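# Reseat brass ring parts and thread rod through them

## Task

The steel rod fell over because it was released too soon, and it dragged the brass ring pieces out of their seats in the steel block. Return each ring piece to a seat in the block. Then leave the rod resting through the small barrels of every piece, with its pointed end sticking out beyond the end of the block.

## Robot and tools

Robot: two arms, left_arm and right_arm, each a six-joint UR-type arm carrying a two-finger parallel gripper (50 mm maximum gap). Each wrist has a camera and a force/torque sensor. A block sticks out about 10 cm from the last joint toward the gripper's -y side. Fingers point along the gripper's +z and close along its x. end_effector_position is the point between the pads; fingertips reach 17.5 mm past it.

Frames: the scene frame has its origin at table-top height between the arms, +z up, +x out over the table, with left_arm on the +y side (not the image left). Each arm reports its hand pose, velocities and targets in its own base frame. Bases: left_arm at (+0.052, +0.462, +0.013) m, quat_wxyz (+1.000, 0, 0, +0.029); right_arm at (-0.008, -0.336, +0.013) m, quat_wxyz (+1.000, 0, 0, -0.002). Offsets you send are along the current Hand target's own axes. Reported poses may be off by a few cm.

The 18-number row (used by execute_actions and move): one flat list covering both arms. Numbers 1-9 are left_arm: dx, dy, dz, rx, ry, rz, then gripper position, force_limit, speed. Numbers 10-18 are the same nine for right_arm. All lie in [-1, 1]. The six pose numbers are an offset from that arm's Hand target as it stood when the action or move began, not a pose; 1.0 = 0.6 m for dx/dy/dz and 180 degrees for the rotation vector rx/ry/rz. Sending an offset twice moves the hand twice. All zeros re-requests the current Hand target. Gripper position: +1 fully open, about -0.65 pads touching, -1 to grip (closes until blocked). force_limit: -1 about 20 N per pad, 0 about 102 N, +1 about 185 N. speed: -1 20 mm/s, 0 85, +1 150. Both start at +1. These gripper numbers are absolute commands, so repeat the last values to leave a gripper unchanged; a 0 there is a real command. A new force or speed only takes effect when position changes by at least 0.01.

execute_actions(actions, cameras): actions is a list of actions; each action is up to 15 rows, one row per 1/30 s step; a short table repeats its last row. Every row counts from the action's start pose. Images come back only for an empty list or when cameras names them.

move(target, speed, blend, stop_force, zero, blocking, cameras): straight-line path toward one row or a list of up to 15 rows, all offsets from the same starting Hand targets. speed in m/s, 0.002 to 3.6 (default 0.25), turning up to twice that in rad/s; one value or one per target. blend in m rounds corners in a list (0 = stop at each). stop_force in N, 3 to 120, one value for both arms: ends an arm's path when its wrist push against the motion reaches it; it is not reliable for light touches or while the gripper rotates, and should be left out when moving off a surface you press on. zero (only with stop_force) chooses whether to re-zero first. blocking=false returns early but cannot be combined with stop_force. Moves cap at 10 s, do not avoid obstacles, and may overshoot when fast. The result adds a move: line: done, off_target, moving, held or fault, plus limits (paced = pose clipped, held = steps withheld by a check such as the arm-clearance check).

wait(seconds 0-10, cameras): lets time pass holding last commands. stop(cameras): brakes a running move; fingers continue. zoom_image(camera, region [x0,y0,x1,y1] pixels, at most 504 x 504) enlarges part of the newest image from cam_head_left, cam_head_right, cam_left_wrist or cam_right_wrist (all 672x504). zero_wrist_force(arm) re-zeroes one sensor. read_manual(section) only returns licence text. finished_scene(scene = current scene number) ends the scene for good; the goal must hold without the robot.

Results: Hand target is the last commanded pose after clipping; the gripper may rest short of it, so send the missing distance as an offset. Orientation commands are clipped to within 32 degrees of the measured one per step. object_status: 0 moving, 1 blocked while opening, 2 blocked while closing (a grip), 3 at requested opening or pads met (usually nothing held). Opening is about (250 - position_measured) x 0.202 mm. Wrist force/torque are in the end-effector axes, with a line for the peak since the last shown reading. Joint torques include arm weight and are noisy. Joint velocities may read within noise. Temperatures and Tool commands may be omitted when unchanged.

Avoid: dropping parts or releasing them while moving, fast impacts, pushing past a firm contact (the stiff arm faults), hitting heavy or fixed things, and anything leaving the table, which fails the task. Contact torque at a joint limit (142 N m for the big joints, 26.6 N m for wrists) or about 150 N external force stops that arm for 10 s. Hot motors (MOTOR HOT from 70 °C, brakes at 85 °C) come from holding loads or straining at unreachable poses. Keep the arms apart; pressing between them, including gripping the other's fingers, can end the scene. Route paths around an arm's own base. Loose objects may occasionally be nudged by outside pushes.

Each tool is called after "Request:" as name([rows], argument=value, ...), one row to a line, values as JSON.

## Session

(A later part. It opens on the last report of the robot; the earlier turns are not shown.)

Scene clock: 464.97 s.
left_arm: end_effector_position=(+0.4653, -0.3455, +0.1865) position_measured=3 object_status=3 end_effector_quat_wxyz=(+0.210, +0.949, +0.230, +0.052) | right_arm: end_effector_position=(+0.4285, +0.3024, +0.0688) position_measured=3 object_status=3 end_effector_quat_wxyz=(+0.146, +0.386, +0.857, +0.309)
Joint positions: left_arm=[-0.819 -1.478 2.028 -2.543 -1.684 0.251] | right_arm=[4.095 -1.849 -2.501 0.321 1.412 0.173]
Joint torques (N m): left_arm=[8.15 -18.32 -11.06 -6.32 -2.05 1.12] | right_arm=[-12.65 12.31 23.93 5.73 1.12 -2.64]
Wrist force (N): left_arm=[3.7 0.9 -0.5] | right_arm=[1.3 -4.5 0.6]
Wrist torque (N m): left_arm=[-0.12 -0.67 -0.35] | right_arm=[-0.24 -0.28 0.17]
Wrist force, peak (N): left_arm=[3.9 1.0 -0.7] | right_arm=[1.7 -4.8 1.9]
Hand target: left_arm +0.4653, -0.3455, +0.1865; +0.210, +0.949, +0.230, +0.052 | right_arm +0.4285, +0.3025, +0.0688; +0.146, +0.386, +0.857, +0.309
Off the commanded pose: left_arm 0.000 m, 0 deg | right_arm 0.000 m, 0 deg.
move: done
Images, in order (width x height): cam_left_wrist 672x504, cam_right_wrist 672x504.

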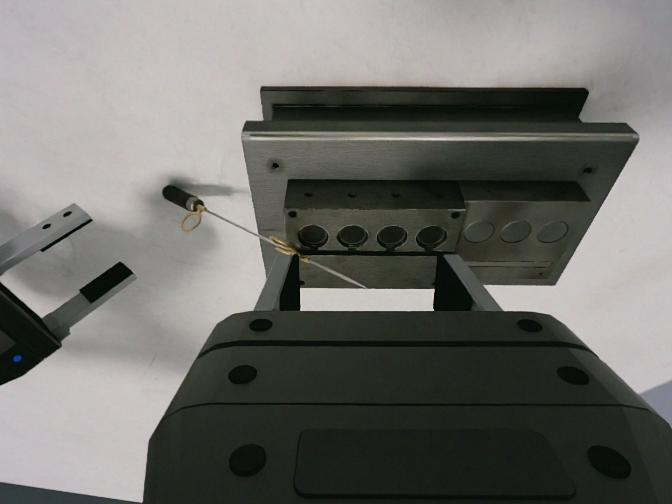

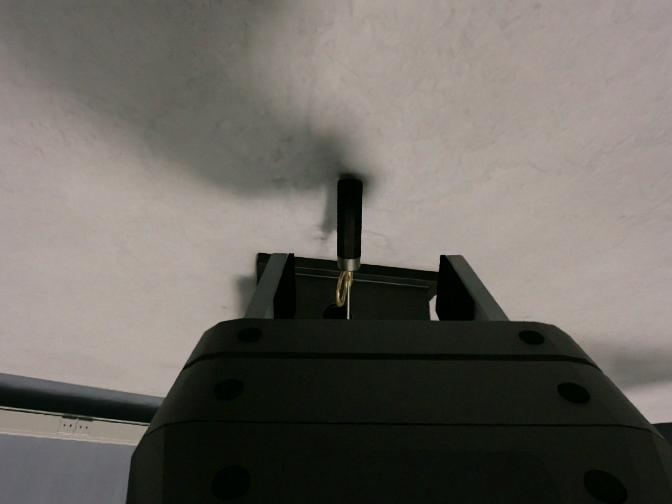

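Request:
zoom_image(camera="cam_right_wrist", region=[236, 240, 316, 325])

Request:
zoom_image(camera="cam_right_wrist", region=[426, 240, 506, 325])

Scaled by 5.929 from the camera's 672x504 image, which has a finer 960x720 frame.

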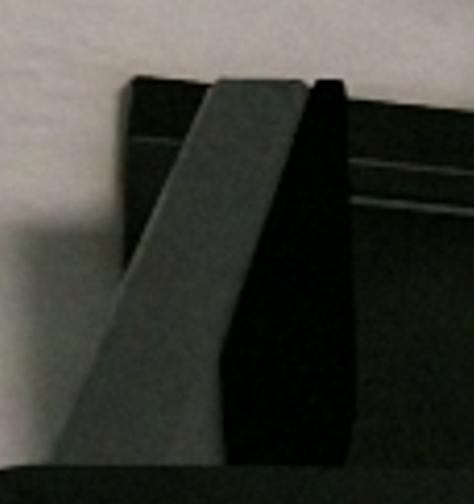

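Scaled by 5.929 from the camera's 672x504 image, which has a finer 960x720 frame.

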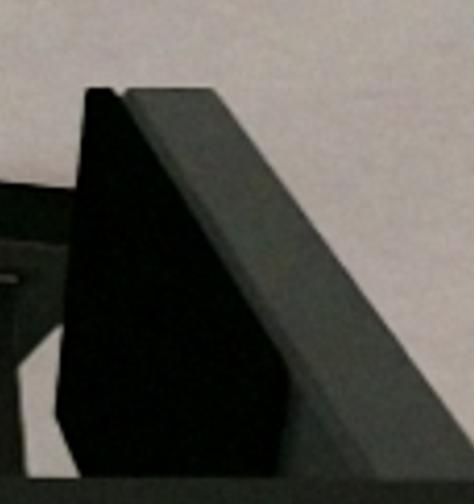

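Request:
move([
  [0, 0, 0, 0, 0, 0, 1, 1, 1, -0.0077, 0, 0.0667, 0, 0, 0, 1, 1, 1],
], speed=0.1, cameras=["cam_right_wrist", "cam_left_wrist"])

Request:
zoom_image(camera="cam_right_wrist", region=[260, 180, 460, 330])

Request:
zoom_image(camera="cam_left_wrist", region=[0, 120, 300, 400])

Scene clock: 509.67 s.
left_arm: end_effector_position=(+0.4653, -0.3455, +0.1865) position_measured=3 object_status=3 end_effector_quat_wxyz=(+0.210, +0.949, +0.230, +0.052) | right_arm: end_effector_position=(+0.4511, +0.3156, +0.0383) position_measured=3 object_status=3 end_effector_quat_wxyz=(+0.146, +0.386, +0.857, +0.309)
Joint positions: left_arm=[-0.819 -1.478 2.028 -2.543 -1.684 0.251] | right_arm=[4.065 -1.994 -2.435 0.403 1.431 0.15]
Joint torques (N m): left_arm=[7.87 -18.02 -10.85 -6.33 -2.03 0.88] | right_arm=[-12.31 18.75 22.46 5.99 1.15 -2.7]
Wrist force (N): left_arm=[3.4 0.8 -0.4] | right_arm=[1.8 -4.4 0.8]
Wrist torque (N m): left_arm=[-0.14 -0.63 -0.35] | right_arm=[-0.19 -0.38 0.17]
Wrist force, peak (N): left_arm=[4.0 1.0 -0.6] | right_arm=[1.8 -4.8 1.3]
Hand target: left_arm +0.4653, -0.3455, +0.1865; +0.210, +0.949, +0.230, +0.052 | right_arm +0.4512, +0.3156, +0.0382; +0.146, +0.386, +0.857, +0.309
Off the commanded pose: left_arm 0.000 m, 0 deg | right_arm 0.000 m, 0 deg.
move: done
Images, in order (width x height): cam_left_wrist 672x504, cam_right_wrist 672x504.

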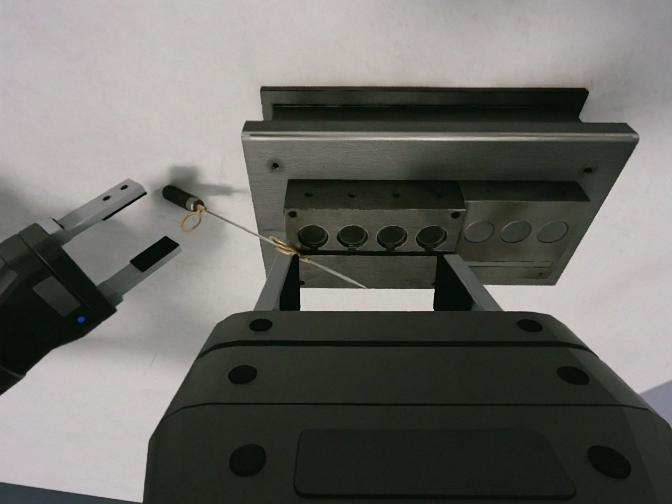

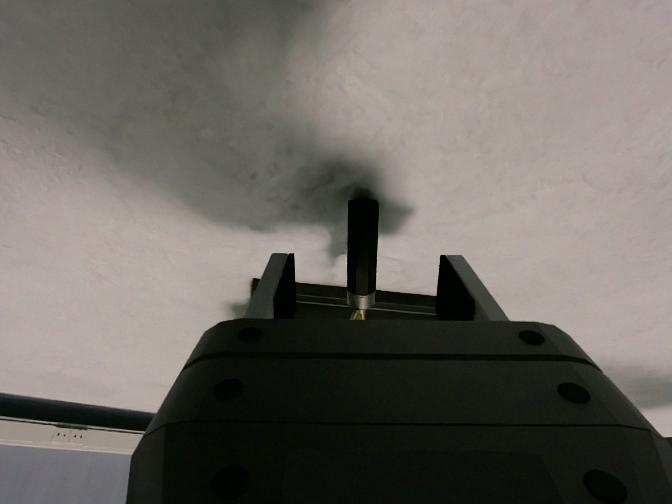

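Scaled by 2.520 from the camera's 672x504 image, which has a finer 960x720 frame.

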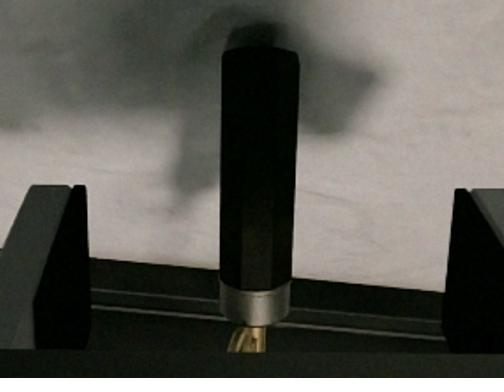

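Scaled by 1.680 from the camera's 672x504 image, which has a finer 960x720 frame.

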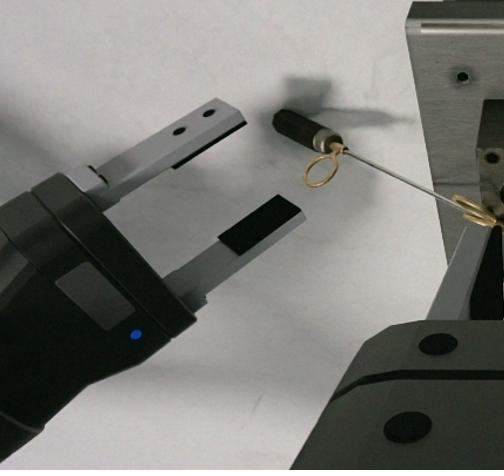

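Request:
move([
  [0, 0, 0, 0, 0, 0, 1, 1, 1, 0, 0, 0.0533, 0, 0, 0, 1, 1, 1],
], speed=0.06, stop_force=12, cameras=["cam_right_wrist", "cam_left_wrist"])

Request:
zoom_image(camera="cam_right_wrist", region=[260, 180, 460, 330])

Request:
zoom_image(camera="cam_left_wrist", region=[60, 120, 260, 320])

Scene clock: 524.40 s.
left_arm: end_effector_position=(+0.4653, -0.3455, +0.1865) position_measured=3 object_status=3 end_effector_quat_wxyz=(+0.210, +0.949, +0.230, +0.052) | right_arm: end_effector_position=(+0.4668, +0.3290, +0.0137) position_measured=3 object_status=3 end_effector_quat_wxyz=(+0.146, +0.386, +0.857, +0.309)
Joint positions: left_arm=[-0.819 -1.478 2.028 -2.543 -1.684 0.251] | right_arm=[4.053 -2.097 -2.377 0.45 1.439 0.141]
Joint torques (N m): left_arm=[7.89 -18.52 -11.47 -6.26 -2.2 0.56] | right_arm=[-12.62 20.8 21.31 5.89 1.12 -2.65]
Wrist force (N): left_arm=[3.5 0.7 -0.5] | right_arm=[1.6 -4.6 0.7]
Wrist torque (N m): left_arm=[-0.15 -0.65 -0.35] | right_arm=[-0.21 -0.34 0.16]
Wrist force, peak (N): left_arm=[3.9 1.0 -0.5] | right_arm=[2.0 -4.6 0.9]
Hand target: left_arm +0.4653, -0.3455, +0.1865; +0.210, +0.949, +0.230, +0.052 | right_arm +0.4668, +0.3290, +0.0137; +0.146, +0.386, +0.857, +0.309
Off the commanded pose: left_arm 0.000 m, 0 deg | right_arm 0.000 m, 0 deg.
move: done
Images, in order (width x height): cam_left_wrist 672x504, cam_right_wrist 672x504.

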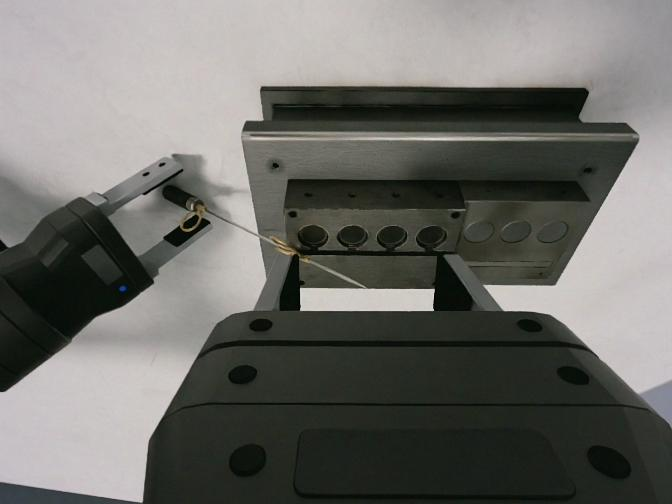

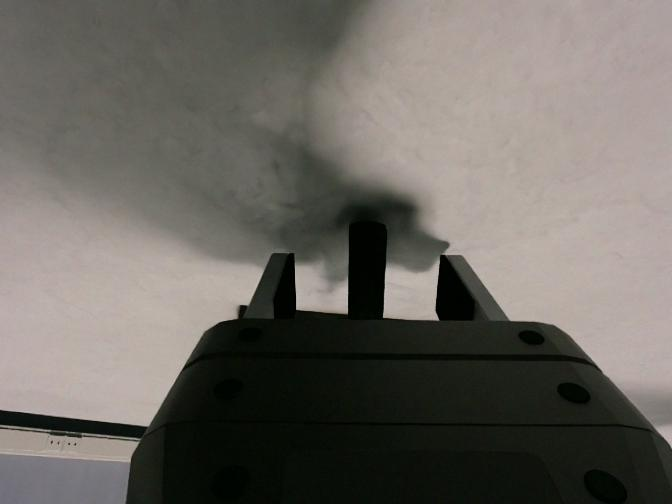

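Scaled by 2.520 from the camera's 672x504 image, which has a finer 960x720 frame.

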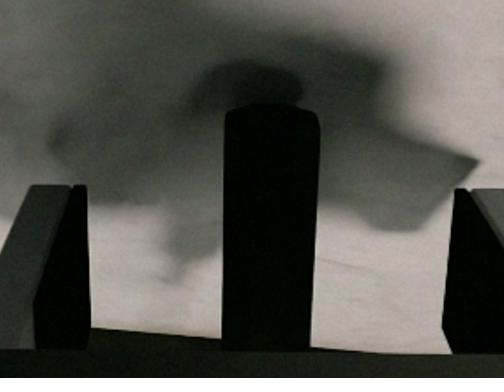

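Scaled by 2.520 from the camera's 672x504 image, which has a finer 960x720 frame.

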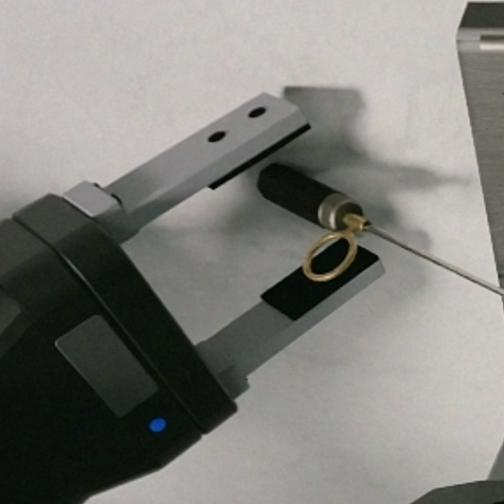

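Request:
move([
  [0, 0, 0, 0, 0, 0, 1, 1, 1, 0, 0, 0, 0, 0, 0, -1, -0.5, -0.8],
], speed=0.06, cameras=["cam_right_wrist", "cam_left_wrist"])

Request:
zoom_image(camera="cam_right_wrist", region=[260, 180, 460, 330])

Request:
zoom_image(camera="cam_left_wrist", region=[60, 120, 260, 320])

Scene clock: 538.80 s.
left_arm: end_effector_position=(+0.4653, -0.3455, +0.1865) position_measured=3 object_status=3 end_effector_quat_wxyz=(+0.210, +0.949, +0.230, +0.052) | right_arm: end_effector_position=(+0.4668, +0.3290, +0.0137) position_measured=195 object_status=2 end_effector_quat_wxyz=(+0.146, +0.386, +0.857, +0.309)
Joint positions: left_arm=[-0.819 -1.478 2.028 -2.543 -1.684 0.251] | right_arm=[4.053 -2.097 -2.377 0.45 1.439 0.141]
Joint torques (N m): left_arm=[7.43 -18.34 -11.9 -6.28 -2.12 0.25] | right_arm=[-12.5 20.9 20.69 5.66 1.07 -2.56]
Wrist force (N): left_arm=[3.9 0.8 -0.5] | right_arm=[1.5 -4.7 0.6]
Wrist torque (N m): left_arm=[-0.14 -0.71 -0.35] | right_arm=[-0.22 -0.33 0.17]
Wrist force, peak (N): left_arm=[4.0 0.9 -0.5] | right_arm=[1.8 -4.8 0.7]
Hand target: left_arm +0.4653, -0.3455, +0.1865; +0.210, +0.949, +0.230, +0.052 | right_arm +0.4668, +0.3290, +0.0137; +0.146, +0.386, +0.857, +0.309
Off the commanded pose: left_arm 0.000 m, 0 deg | right_arm 0.000 m, 0 deg.
move: done
Images, in order (width x height): cam_left_wrist 672x504, cam_right_wrist 672x504.

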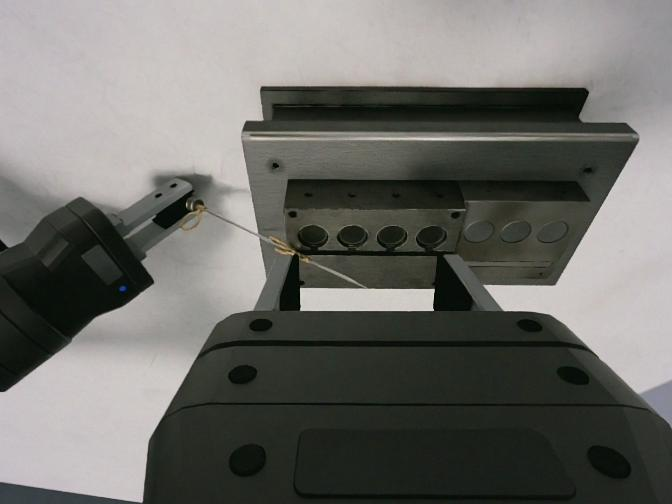

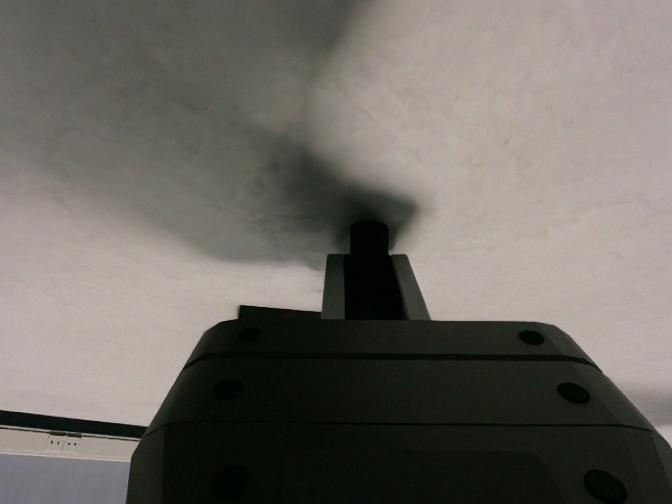

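Scaled by 2.520 from the camera's 672x504 image, which has a finer 960x720 frame.

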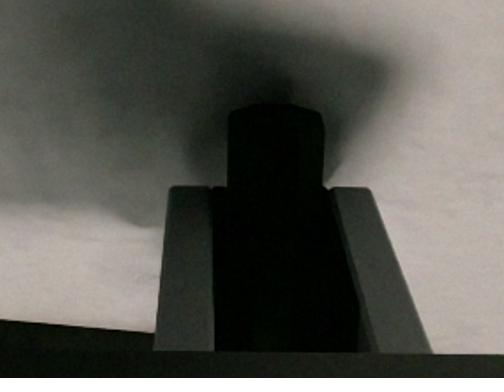

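Scaled by 2.520 from the camera's 672x504 image, which has a finer 960x720 frame.

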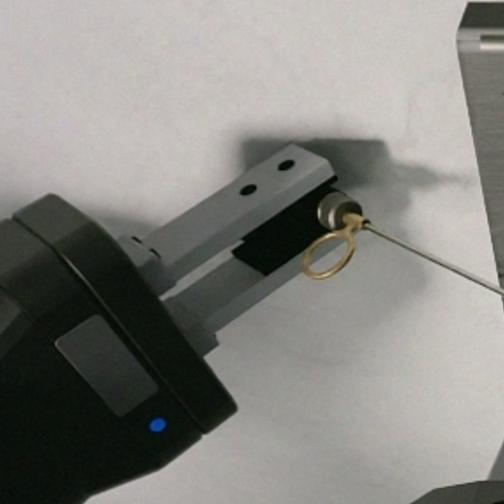

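Request:
zoom_image(camera="cam_left_wrist", region=[235, 200, 385, 300])

Scaled by 3.360 from the camera's 672x504 image, which has a finer 960x720 frame.

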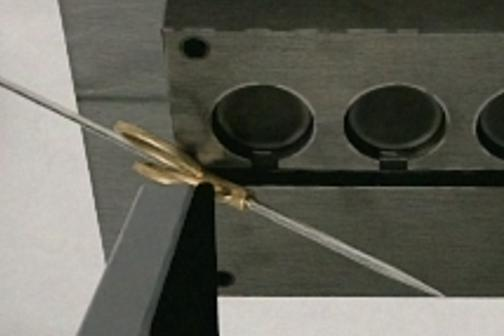

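Request:
move([
  [-0.0495, 0.108, 0.0498, 0, 0, 0, 1, 1, 1, 0, 0, 0, 0, 0, 0, -1, -0.5, -0.8],
], speed=0.12, cameras=["cam_left_wrist"])

Request:
zoom_image(camera="cam_left_wrist", region=[250, 60, 450, 240])

Scene clock: 611.27 s.
left_arm: end_effector_position=(+0.4717, -0.4224, +0.1868) position_measured=3 object_status=3 end_effector_quat_wxyz=(+0.210, +0.949, +0.230, +0.052) | right_arm: end_effector_position=(+0.4668, +0.3290, +0.0137) position_measured=195 object_status=2 end_effector_quat_wxyz=(+0.146, +0.386, +0.857, +0.309)
Joint positions: left_arm=[-0.911 -1.366 1.897 -2.532 -1.646 0.167] | right_arm=[4.053 -2.097 -2.377 0.45 1.439 0.141]
Joint torques (N m): left_arm=[-9.08 -22.61 -32.32 -1.49 1.64 -1.78] | right_arm=[-10.97 22.62 19.35 5.01 0.15 -2.13]
Wrist force (N): left_arm=[3.8 0.9 -0.4] | right_arm=[1.7 -4.5 0.6]
Wrist torque (N m): left_arm=[-0.12 -0.74 -0.22] | right_arm=[-0.21 -0.35 0.16]
Wrist force, peak (N): left_arm=[4.3 0.0 -0.8] | right_arm=[1.6 -4.8 0.8]
Hand target: left_arm +0.4717, -0.4225, +0.1868; +0.210, +0.949, +0.230, +0.052 | right_arm +0.4668, +0.3290, +0.0137; +0.146, +0.386, +0.857, +0.309
Off the commanded pose: left_arm 0.000 m, 0 deg | right_arm 0.000 m, 0 deg.
move: done
Images, in order (width x height): cam_left_wrist 672x504.

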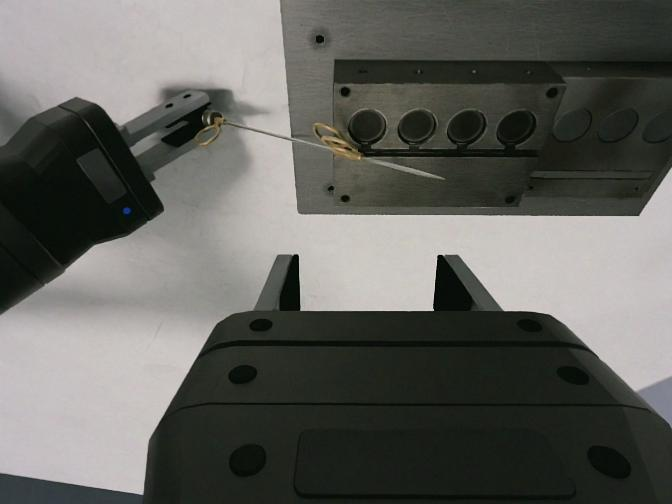

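Scaled by 2.520 from the camera's 672x504 image, which has a finer 960x720 frame.

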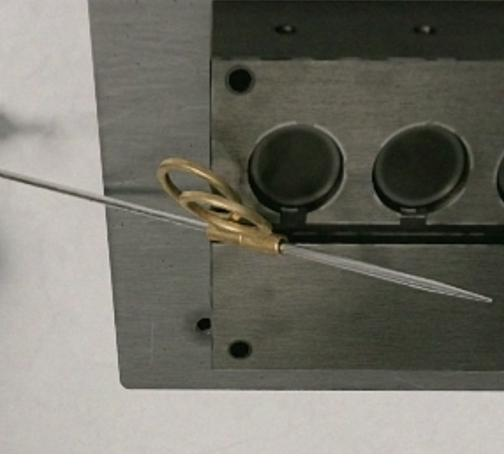

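Request:
move([
  [0, 0, 0, 0, 0, 0, 1, 1, 1, 0.0104, 0.0053, -0.0379, 0.0554, -0.0043, 0.0146, -1, -0.5, -0.8],
  [0, 0, 0, 0, 0, 0, 1, 1, 1, 0.0209, 0.0175, -0.0741, 0.1109, -0.0086, 0.0292, -1, -0.5, -0.8],
], speed=0.08, blend=0.01, cameras=["cam_left_wrist"])

Request:
zoom_image(camera="cam_left_wrist", region=[250, 60, 450, 240])

Scene clock: 656.23 s.
left_arm: end_effector_position=(+0.4717, -0.4225, +0.1868) position_measured=3 object_status=3 end_effector_quat_wxyz=(+0.210, +0.949, +0.230, +0.052) | right_arm: end_effector_position=(+0.4428, +0.3252, +0.0543) position_measured=195 object_status=2 end_effector_quat_wxyz=(+0.075, +0.449, +0.877, +0.157)
Joint positions: left_arm=[-0.911 -1.366 1.897 -2.532 -1.646 0.167] | right_arm=[4.064 -1.823 -2.228 -0.323 1.48 0.283]
Joint torques (N m): left_arm=[-8.33 -23.46 -32.66 -1.26 1.69 -1.73] | right_arm=[-13.1 38.78 30.13 1.3 1.22 3.11]
Wrist force (N): left_arm=[3.6 1.1 -0.3] | right_arm=[1.2 -3.3 1.1]
Wrist torque (N m): left_arm=[-0.09 -0.70 -0.22] | right_arm=[-0.17 -0.26 0.05]
Wrist force, peak (N): left_arm=[4.0 1.2 -0.3] | right_arm=[1.7 -4.9 0.7]
Hand target: left_arm +0.4717, -0.4225, +0.1868; +0.210, +0.949, +0.230, +0.052 | right_arm +0.4428, +0.3252, +0.0543; +0.075, +0.449, +0.877, +0.157
Off the commanded pose: left_arm 0.000 m, 0 deg | right_arm 0.000 m, 0 deg.
move: done
Images, in order (width x height): cam_left_wrist 672x504.

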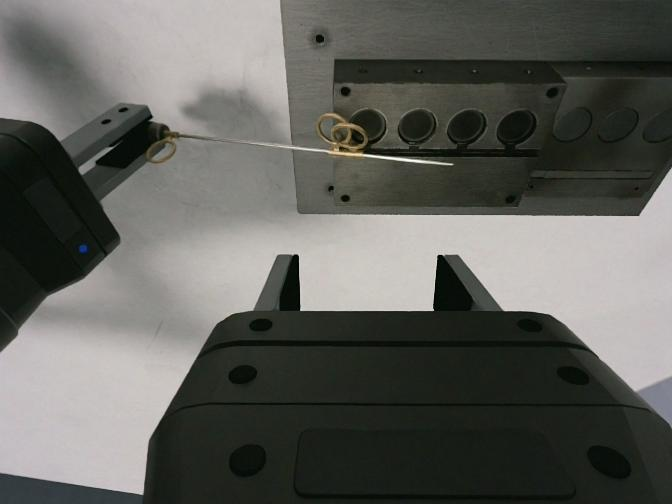

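Scaled by 2.520 from the camera's 672x504 image, which has a finer 960x720 frame.

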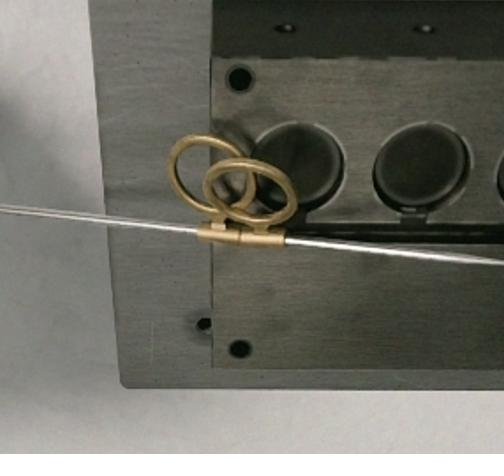

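Request:
move([
  [0, 0, 0, 0, 0, 0, 1, 1, 1, 0.0104, 0.0053, -0.0379, 0.0554, -0.0043, 0.0146, -1, -0.5, -0.8],
  [0, 0, 0, 0, 0, 0, 1, 1, 1, 0.0209, 0.0175, -0.0741, 0.1109, -0.0086, 0.0292, -1, -0.5, -0.8],
], speed=0.08, blend=0.01, cameras=["cam_left_wrist", "cam_head_left"])

Request:
zoom_image(camera="cam_left_wrist", region=[250, 60, 450, 240])

Request:
zoom_image(camera="cam_left_wrist", region=[80, 60, 280, 240])

Scene clock: 666.77 s.
left_arm: end_effector_position=(+0.4717, -0.4225, +0.1868) position_measured=3 object_status=3 end_effector_quat_wxyz=(+0.210, +0.949, +0.230, +0.052) | right_arm: end_effector_position=(+0.4314, +0.3319, +0.0998) position_measured=195 object_status=2 end_effector_quat_wxyz=(+0.000, +0.496, +0.868, +0.000)
Joint positions: left_arm=[-0.911 -1.366 1.897 -2.532 -1.646 0.167] | right_arm=[4.045 -1.81 -1.916 -0.985 1.57 0.371]
Joint torques (N m): left_arm=[-8.19 -23.94 -32.24 -1.3 1.69 -1.7] | right_arm=[-13.02 21.5 35.42 0.88 1.42 3.15]
Wrist force (N): left_arm=[3.6 1.0 -0.1] | right_arm=[0.8 -1.8 0.7]
Wrist torque (N m): left_arm=[-0.10 -0.70 -0.22] | right_arm=[-0.03 -0.17 0.03]
Wrist force, peak (N): left_arm=[4.1 1.0 -0.4] | right_arm=[1.1 -3.7 1.2]
Hand target: left_arm +0.4717, -0.4225, +0.1868; +0.210, +0.949, +0.230, +0.052 | right_arm +0.4314, +0.3319, +0.0998; +0.000, +0.496, +0.868, +0.000
Off the commanded pose: left_arm 0.000 m, 0 deg | right_arm 0.000 m, 0 deg.
move: done
Images, in order (width x height): cam_head_left 672x504, cam_left_wrist 672x504.

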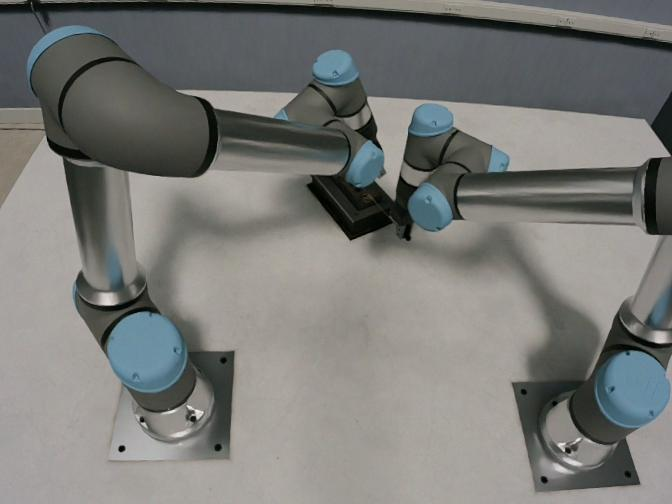

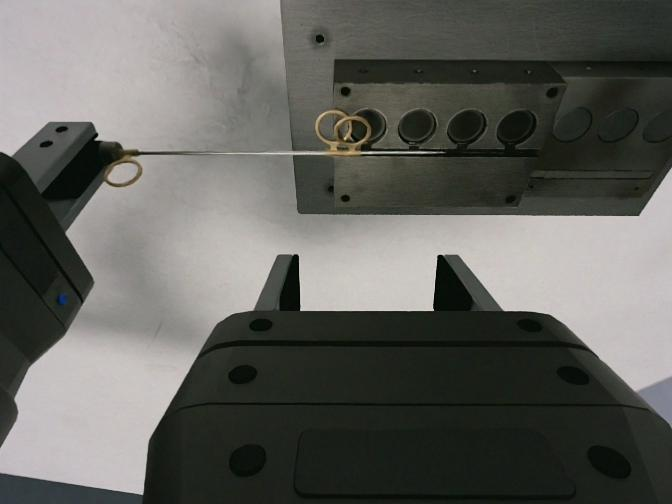

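Scaled by 2.520 from the camera's 672x504 image, which has a finer 960x720 frame.

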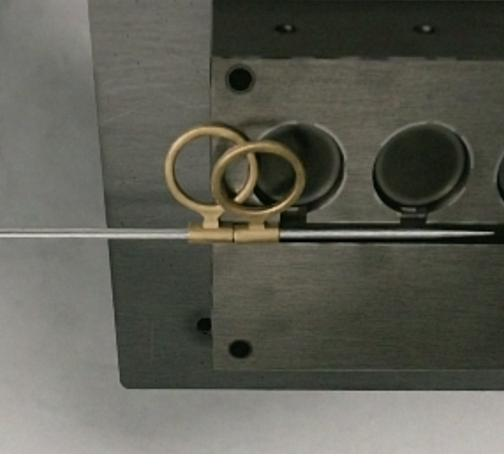

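Scaled by 2.520 from the camera's 672x504 image, which has a finer 960x720 frame.

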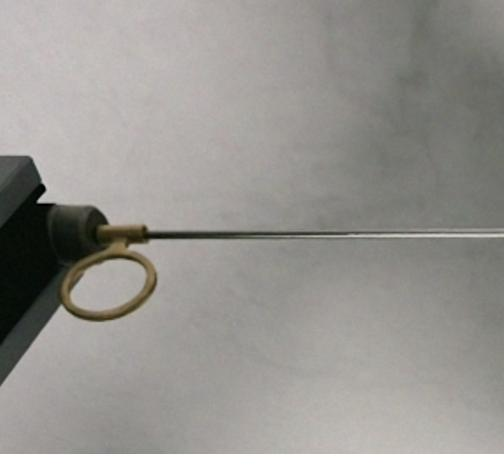

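Request:
wait(seconds=0.1, cameras=["cam_right_wrist", "cam_head_right"])

Request:
zoom_image(camera="cam_right_wrist", region=[260, 150, 460, 330])

Request:
zoom_image(camera="cam_head_right", region=[300, 130, 500, 290])

Scene clock: 674.77 s.
left_arm: end_effector_position=(+0.4717, -0.4225, +0.1868) position_measured=3 object_status=3 end_effector_quat_wxyz=(+0.210, +0.949, +0.230, +0.052) | right_arm: end_effector_position=(+0.4314, +0.3319, +0.0998) position_measured=195 object_status=2 end_effector_quat_wxyz=(+0.000, +0.496, +0.868, +0.000)
Joint positions: left_arm=[-0.911 -1.366 1.897 -2.532 -1.646 0.167] | right_arm=[4.045 -1.81 -1.916 -0.986 1.57 0.371]
Joint torques (N m): left_arm=[-7.77 -23.54 -32.21 -1.3 1.67 -1.82] | right_arm=[-12.93 21.61 34.95 0.85 1.47 3.01]
Wrist force (N): left_arm=[3.8 1.0 -0.2] | right_arm=[0.8 -1.6 0.6]
Wrist torque (N m): left_arm=[-0.10 -0.74 -0.21] | right_arm=[-0.01 -0.17 0.03]
Wrist force, peak (N): left_arm=[4.0 0.9 -0.4] | right_arm=[0.8 -1.9 0.9]
Hand target: left_arm +0.4717, -0.4225, +0.1868; +0.210, +0.949, +0.230, +0.052 | right_arm +0.4314, +0.3319, +0.0998; +0.000, +0.496, +0.868, +0.000
Tool commands: left_gripper/position=+1.0 left_gripper/force_limit=+1.0 left_gripper/speed=+1.0 right_gripper/position=-1.0 right_gripper/force_limit=-0.5 right_gripper/speed=-0.8
Off the commanded pose: left_arm 0.000 m, 0 deg | right_arm 0.000 m, 0 deg.
wait: 0.10 s; at rest from the start
Images, in order (width x height): cam_head_right 672x504, cam_right_wrist 672x504.

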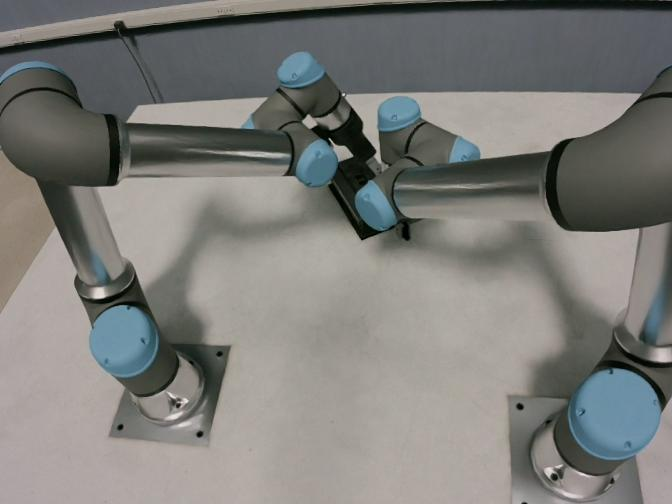

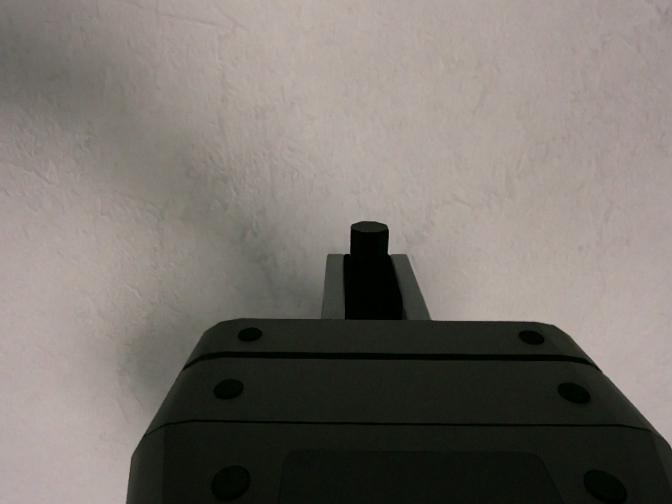

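Scaled by 2.520 from the camera's 672x504 image, which has a finer 960x720 frame.

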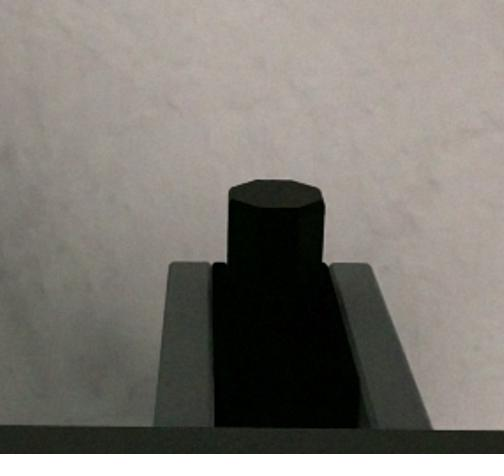

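Scaled by 2.520 from the camera's 672x504 image, which has a finer 960x720 frame.

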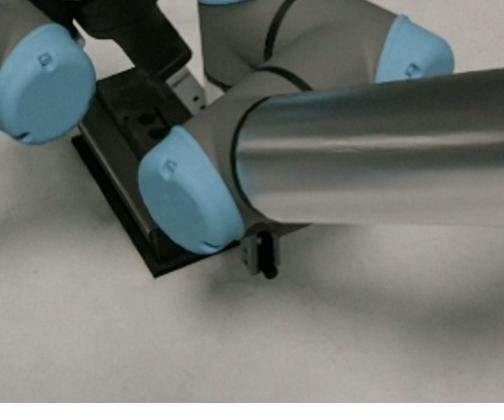

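Request:
move([
  [0, 0, 0, 0, 0, 0, 1, 1, 1, 0, 0, -0.0833, 0, 0, 0, -1, -0.5, -0.8],
], speed=0.03, cameras=["cam_left_wrist"])

Request:
zoom_image(camera="cam_left_wrist", region=[250, 100, 450, 280])

Request:
zoom_image(camera="cam_left_wrist", region=[60, 100, 260, 280])

Scene clock: 843.33 s.
left_arm: end_effector_position=(+0.4717, -0.4225, +0.1868) position_measured=3 object_status=3 end_effector_quat_wxyz=(+0.210, +0.949, +0.230, +0.052) | right_arm: end_effector_position=(+0.4314, +0.3319, +0.1497) position_measured=195 object_status=2 end_effector_quat_wxyz=(+0.000, +0.496, +0.868, +0.000)
Joint positions: left_arm=[-0.911 -1.366 1.897 -2.532 -1.646 0.167] | right_arm=[4.045 -1.749 -1.846 -1.116 1.57 0.371]
Joint torques (N m): left_arm=[-8.19 -24.1 -31.87 -1.4 1.74 -1.65] | right_arm=[-3.92 41.13 36.65 0.89 1.14 3.05]
Wrist force (N): left_arm=[3.6 0.9 -0.3] | right_arm=[0.8 -1.3 0.7]
Wrist torque (N m): left_arm=[-0.12 -0.70 -0.22] | right_arm=[0.07 -0.15 0.02]
Wrist force, peak (N): left_arm=[4.0 0.8 -0.1] | right_arm=[0.9 -1.8 0.8]
Hand target: left_arm +0.4717, -0.4225, +0.1868; +0.210, +0.949, +0.230, +0.052 | right_arm +0.4314, +0.3319, +0.1498; +0.000, +0.496, +0.868, +0.000
Off the commanded pose: left_arm 0.000 m, 0 deg | right_arm 0.000 m, 0 deg.
move: done
Images, in order (width x height): cam_left_wrist 672x504.

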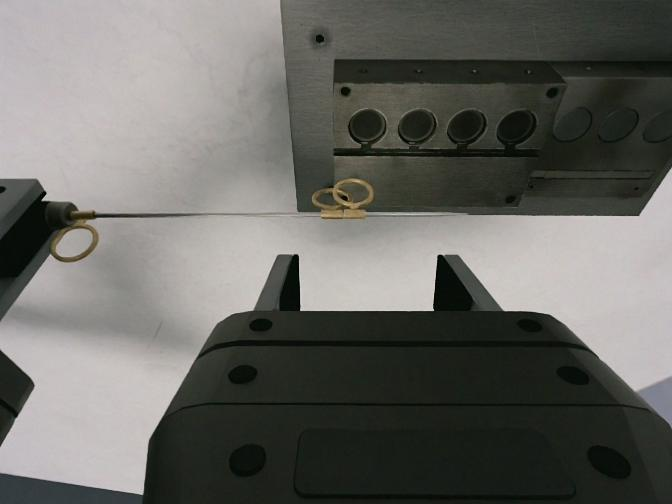

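Scaled by 2.520 from the camera's 672x504 image, which has a finer 960x720 frame.

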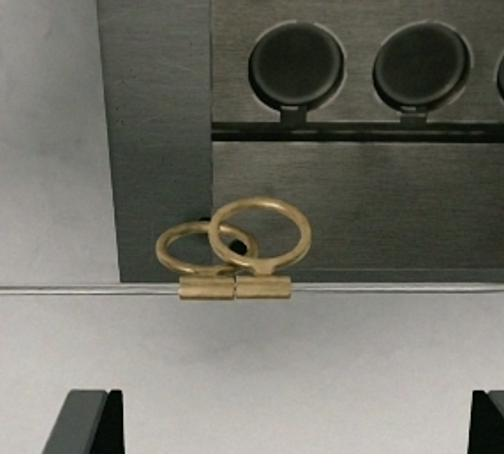

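Scaled by 2.520 from the camera's 672x504 image, which has a finer 960x720 frame.

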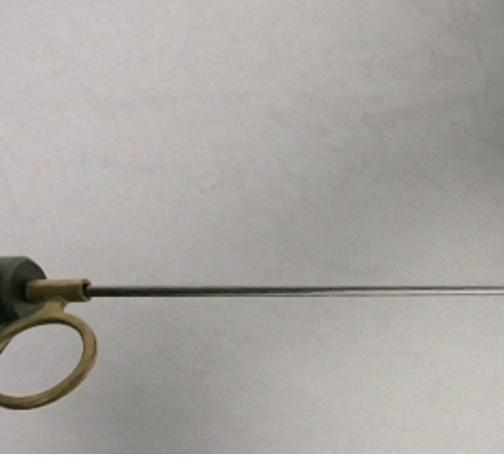

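Request:
execute_actions(actions=[])

Scene clock: 858.43 s.
left_arm: end_effector_position=(+0.4717, -0.4225, +0.1868) position_measured=3 object_status=3 end_effector_quat_wxyz=(+0.210, +0.949, +0.230, +0.052) | right_arm: end_effector_position=(+0.4314, +0.3319, +0.1498) position_measured=195 object_status=2 end_effector_quat_wxyz=(+0.000, +0.496, +0.868, +0.000)
Joint positions: left_arm=[-0.911 -1.366 1.897 -2.532 -1.646 0.167] | right_arm=[4.045 -1.749 -1.846 -1.117 1.57 0.371]
Joint velocities: within noise
Joint torques (N m): left_arm=[-8.49 -23.8 -31.97 -1.38 1.72 -1.69] | right_arm=[13.51 41.6 36.9 0.82 1.35 3.02]
Motor temperatures (°C): left_arm=[27 29 29 36 37 37] | right_arm=[29 32 28 36 41 37]
Wrist force (N): left_arm=[3.9 0.9 -0.4] | right_arm=[0.7 -1.3 0.8]
Wrist torque (N m): left_arm=[-0.13 -0.76 -0.22] | right_arm=[0.06 -0.15 0.02]
Wrist force, peak (N): left_arm=[3.9 1.0 -0.4] | right_arm=[1.0 -1.3 1.2]
Hand target: left_arm +0.4717, -0.4225, +0.1868; +0.210, +0.949, +0.230, +0.052 | right_arm +0.4314, +0.3319, +0.1498; +0.000, +0.496, +0.868, +0.000
Tool commands: left_gripper/position=+1.0 left_gripper/force_limit=+1.0 left_gripper/speed=+1.0 right_gripper/position=-1.0 right_gripper/force_limit=-0.5 right_gripper/speed=-0.8
Off the commanded pose: left_arm 0.000 m, 0 deg | right_arm 0.000 m, 0 deg.

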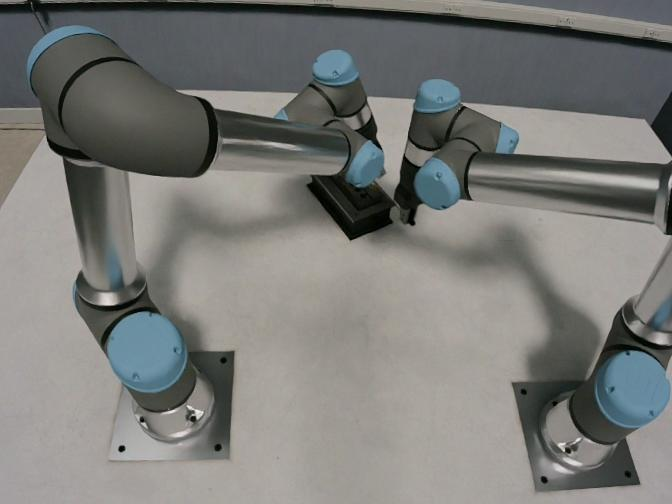

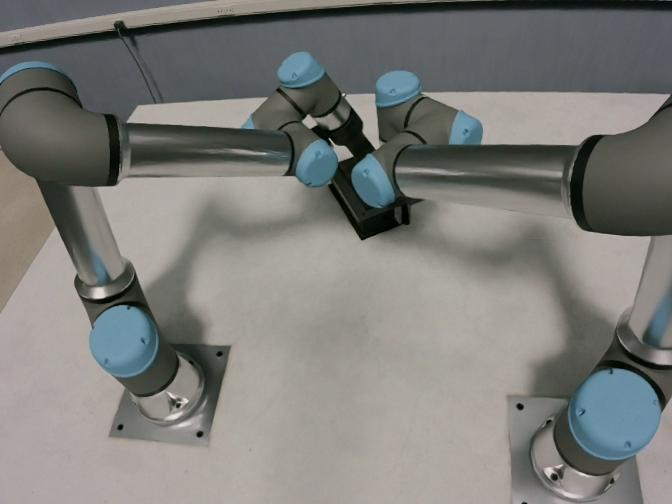

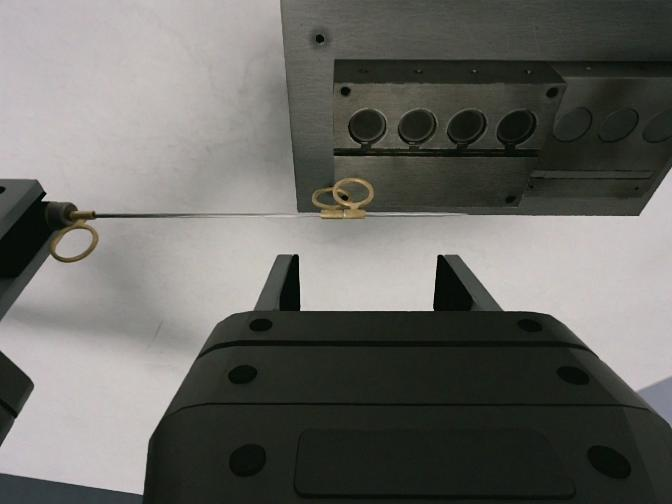

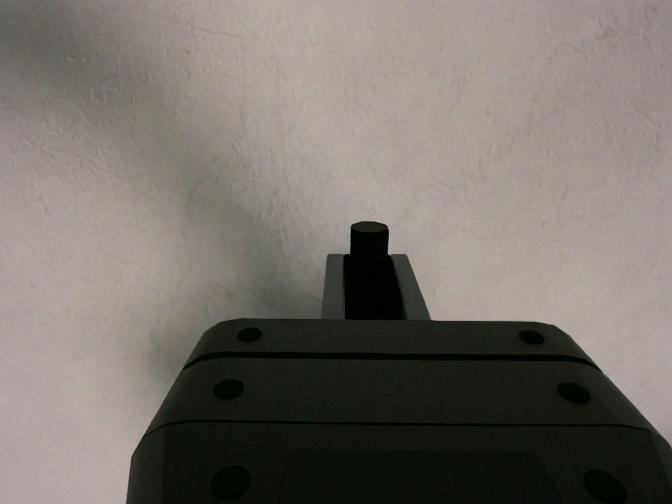

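Request:
zoom_image(camera="cam_left_wrist", region=[280, 140, 420, 245])

Request:
zoom_image(camera="cam_left_wrist", region=[20, 170, 160, 275])

Scaled by 3.600 from the camera's 672x504 image, which has a finer 960x720 frame.

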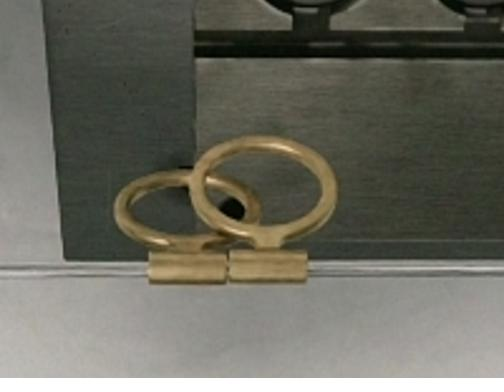

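Scaled by 3.600 from the camera's 672x504 image, which has a finer 960x720 frame.

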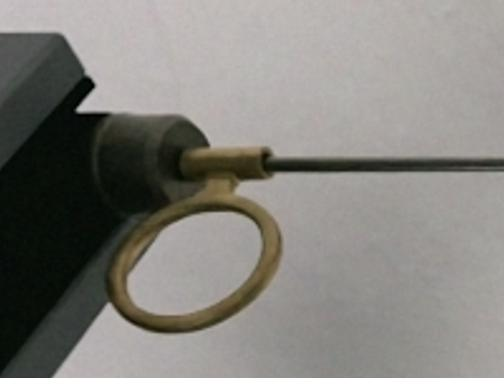

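Request:
move(target=[0,0,0,0,0,0,1,1,1, -0.00707,0,0.00293,0,0.25,0,-1,-0.5,-0.8], speed=0.2, cameras=["cam_left_wrist", "cam_head_left"])

Scene clock: 964.47 s.
left_arm: end_effector_position=(+0.4717, -0.4225, +0.1868) position_measured=3 object_status=3 end_effector_quat_wxyz=(+0.210, +0.949, +0.230, +0.052) | right_arm: end_effector_position=(+0.4335, +0.3282, +0.1481) position_measured=195 object_status=2 end_effector_quat_wxyz=(-0.332, +0.459, +0.802, +0.190)
Joint positions: left_arm=[-0.911 -1.366 1.897 -2.532 -1.646 0.167] | right_arm=[3.698 -1.873 -1.925 -0.89 2.355 0.034]
Joint torques (N m): left_arm=[-8.02 -24.05 -31.55 -1.36 1.61 -1.56] | right_arm=[-13.01 23.25 13.57 0.96 3.35 -2.41]
Wrist force (N): left_arm=[3.7 1.0 -0.3] | right_arm=[-2.6 -1.7 -0.1]
Wrist torque (N m): left_arm=[-0.11 -0.72 -0.22] | right_arm=[-0.05 0.06 0.14]
Wrist force, peak (N): left_arm=[4.0 1.1 -0.4] | right_arm=[-2.9 -2.0 -0.1]
Hand target: left_arm +0.4717, -0.4225, +0.1868; +0.210, +0.949, +0.230, +0.052 | right_arm +0.4335, +0.3282, +0.1480; -0.332, +0.458, +0.802, +0.190
Off the commanded pose: left_arm 0.000 m, 0 deg | right_arm 0.000 m, 0 deg.
move: done
Images, in order (width x height): cam_head_left 672x504, cam_left_wrist 672x504.

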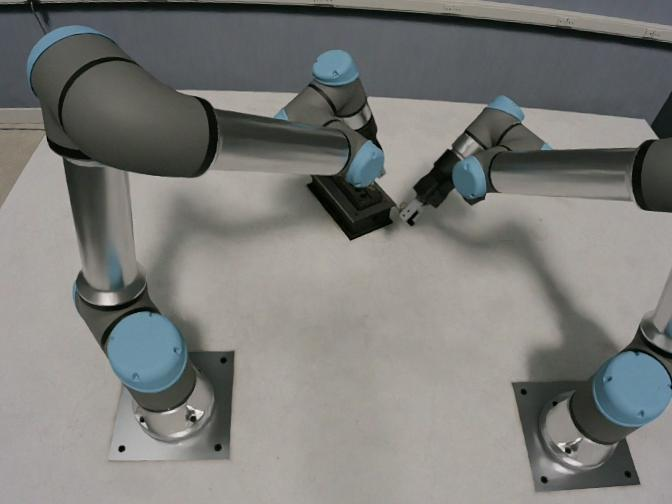

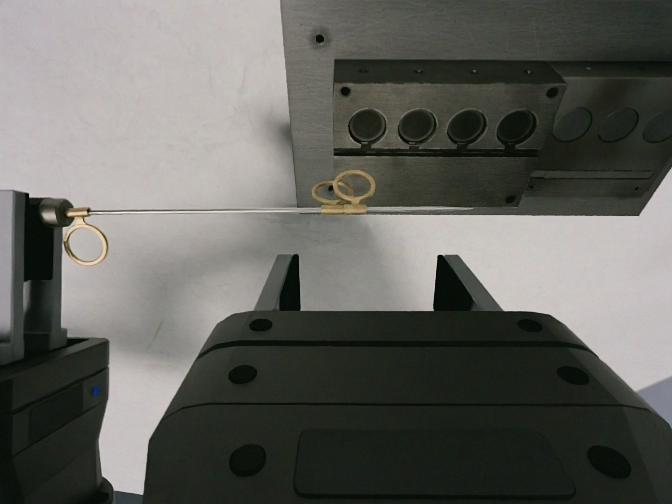

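Request:
zoom_image(camera="cam_left_wrist", region=[20, 170, 160, 275])

Request:
zoom_image(camera="cam_left_wrist", region=[280, 140, 420, 245])

Scaled by 3.600 from the camera's 672x504 image, which has a finer 960x720 frame.

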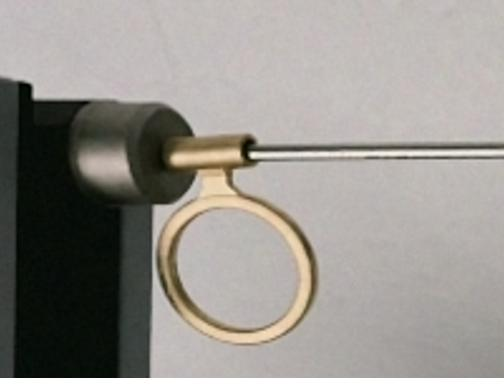

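Scaled by 3.600 from the camera's 672x504 image, which has a finer 960x720 frame.

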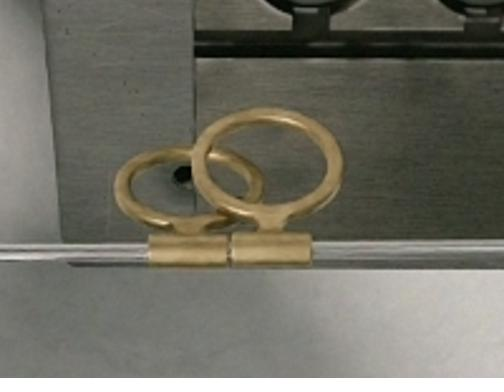

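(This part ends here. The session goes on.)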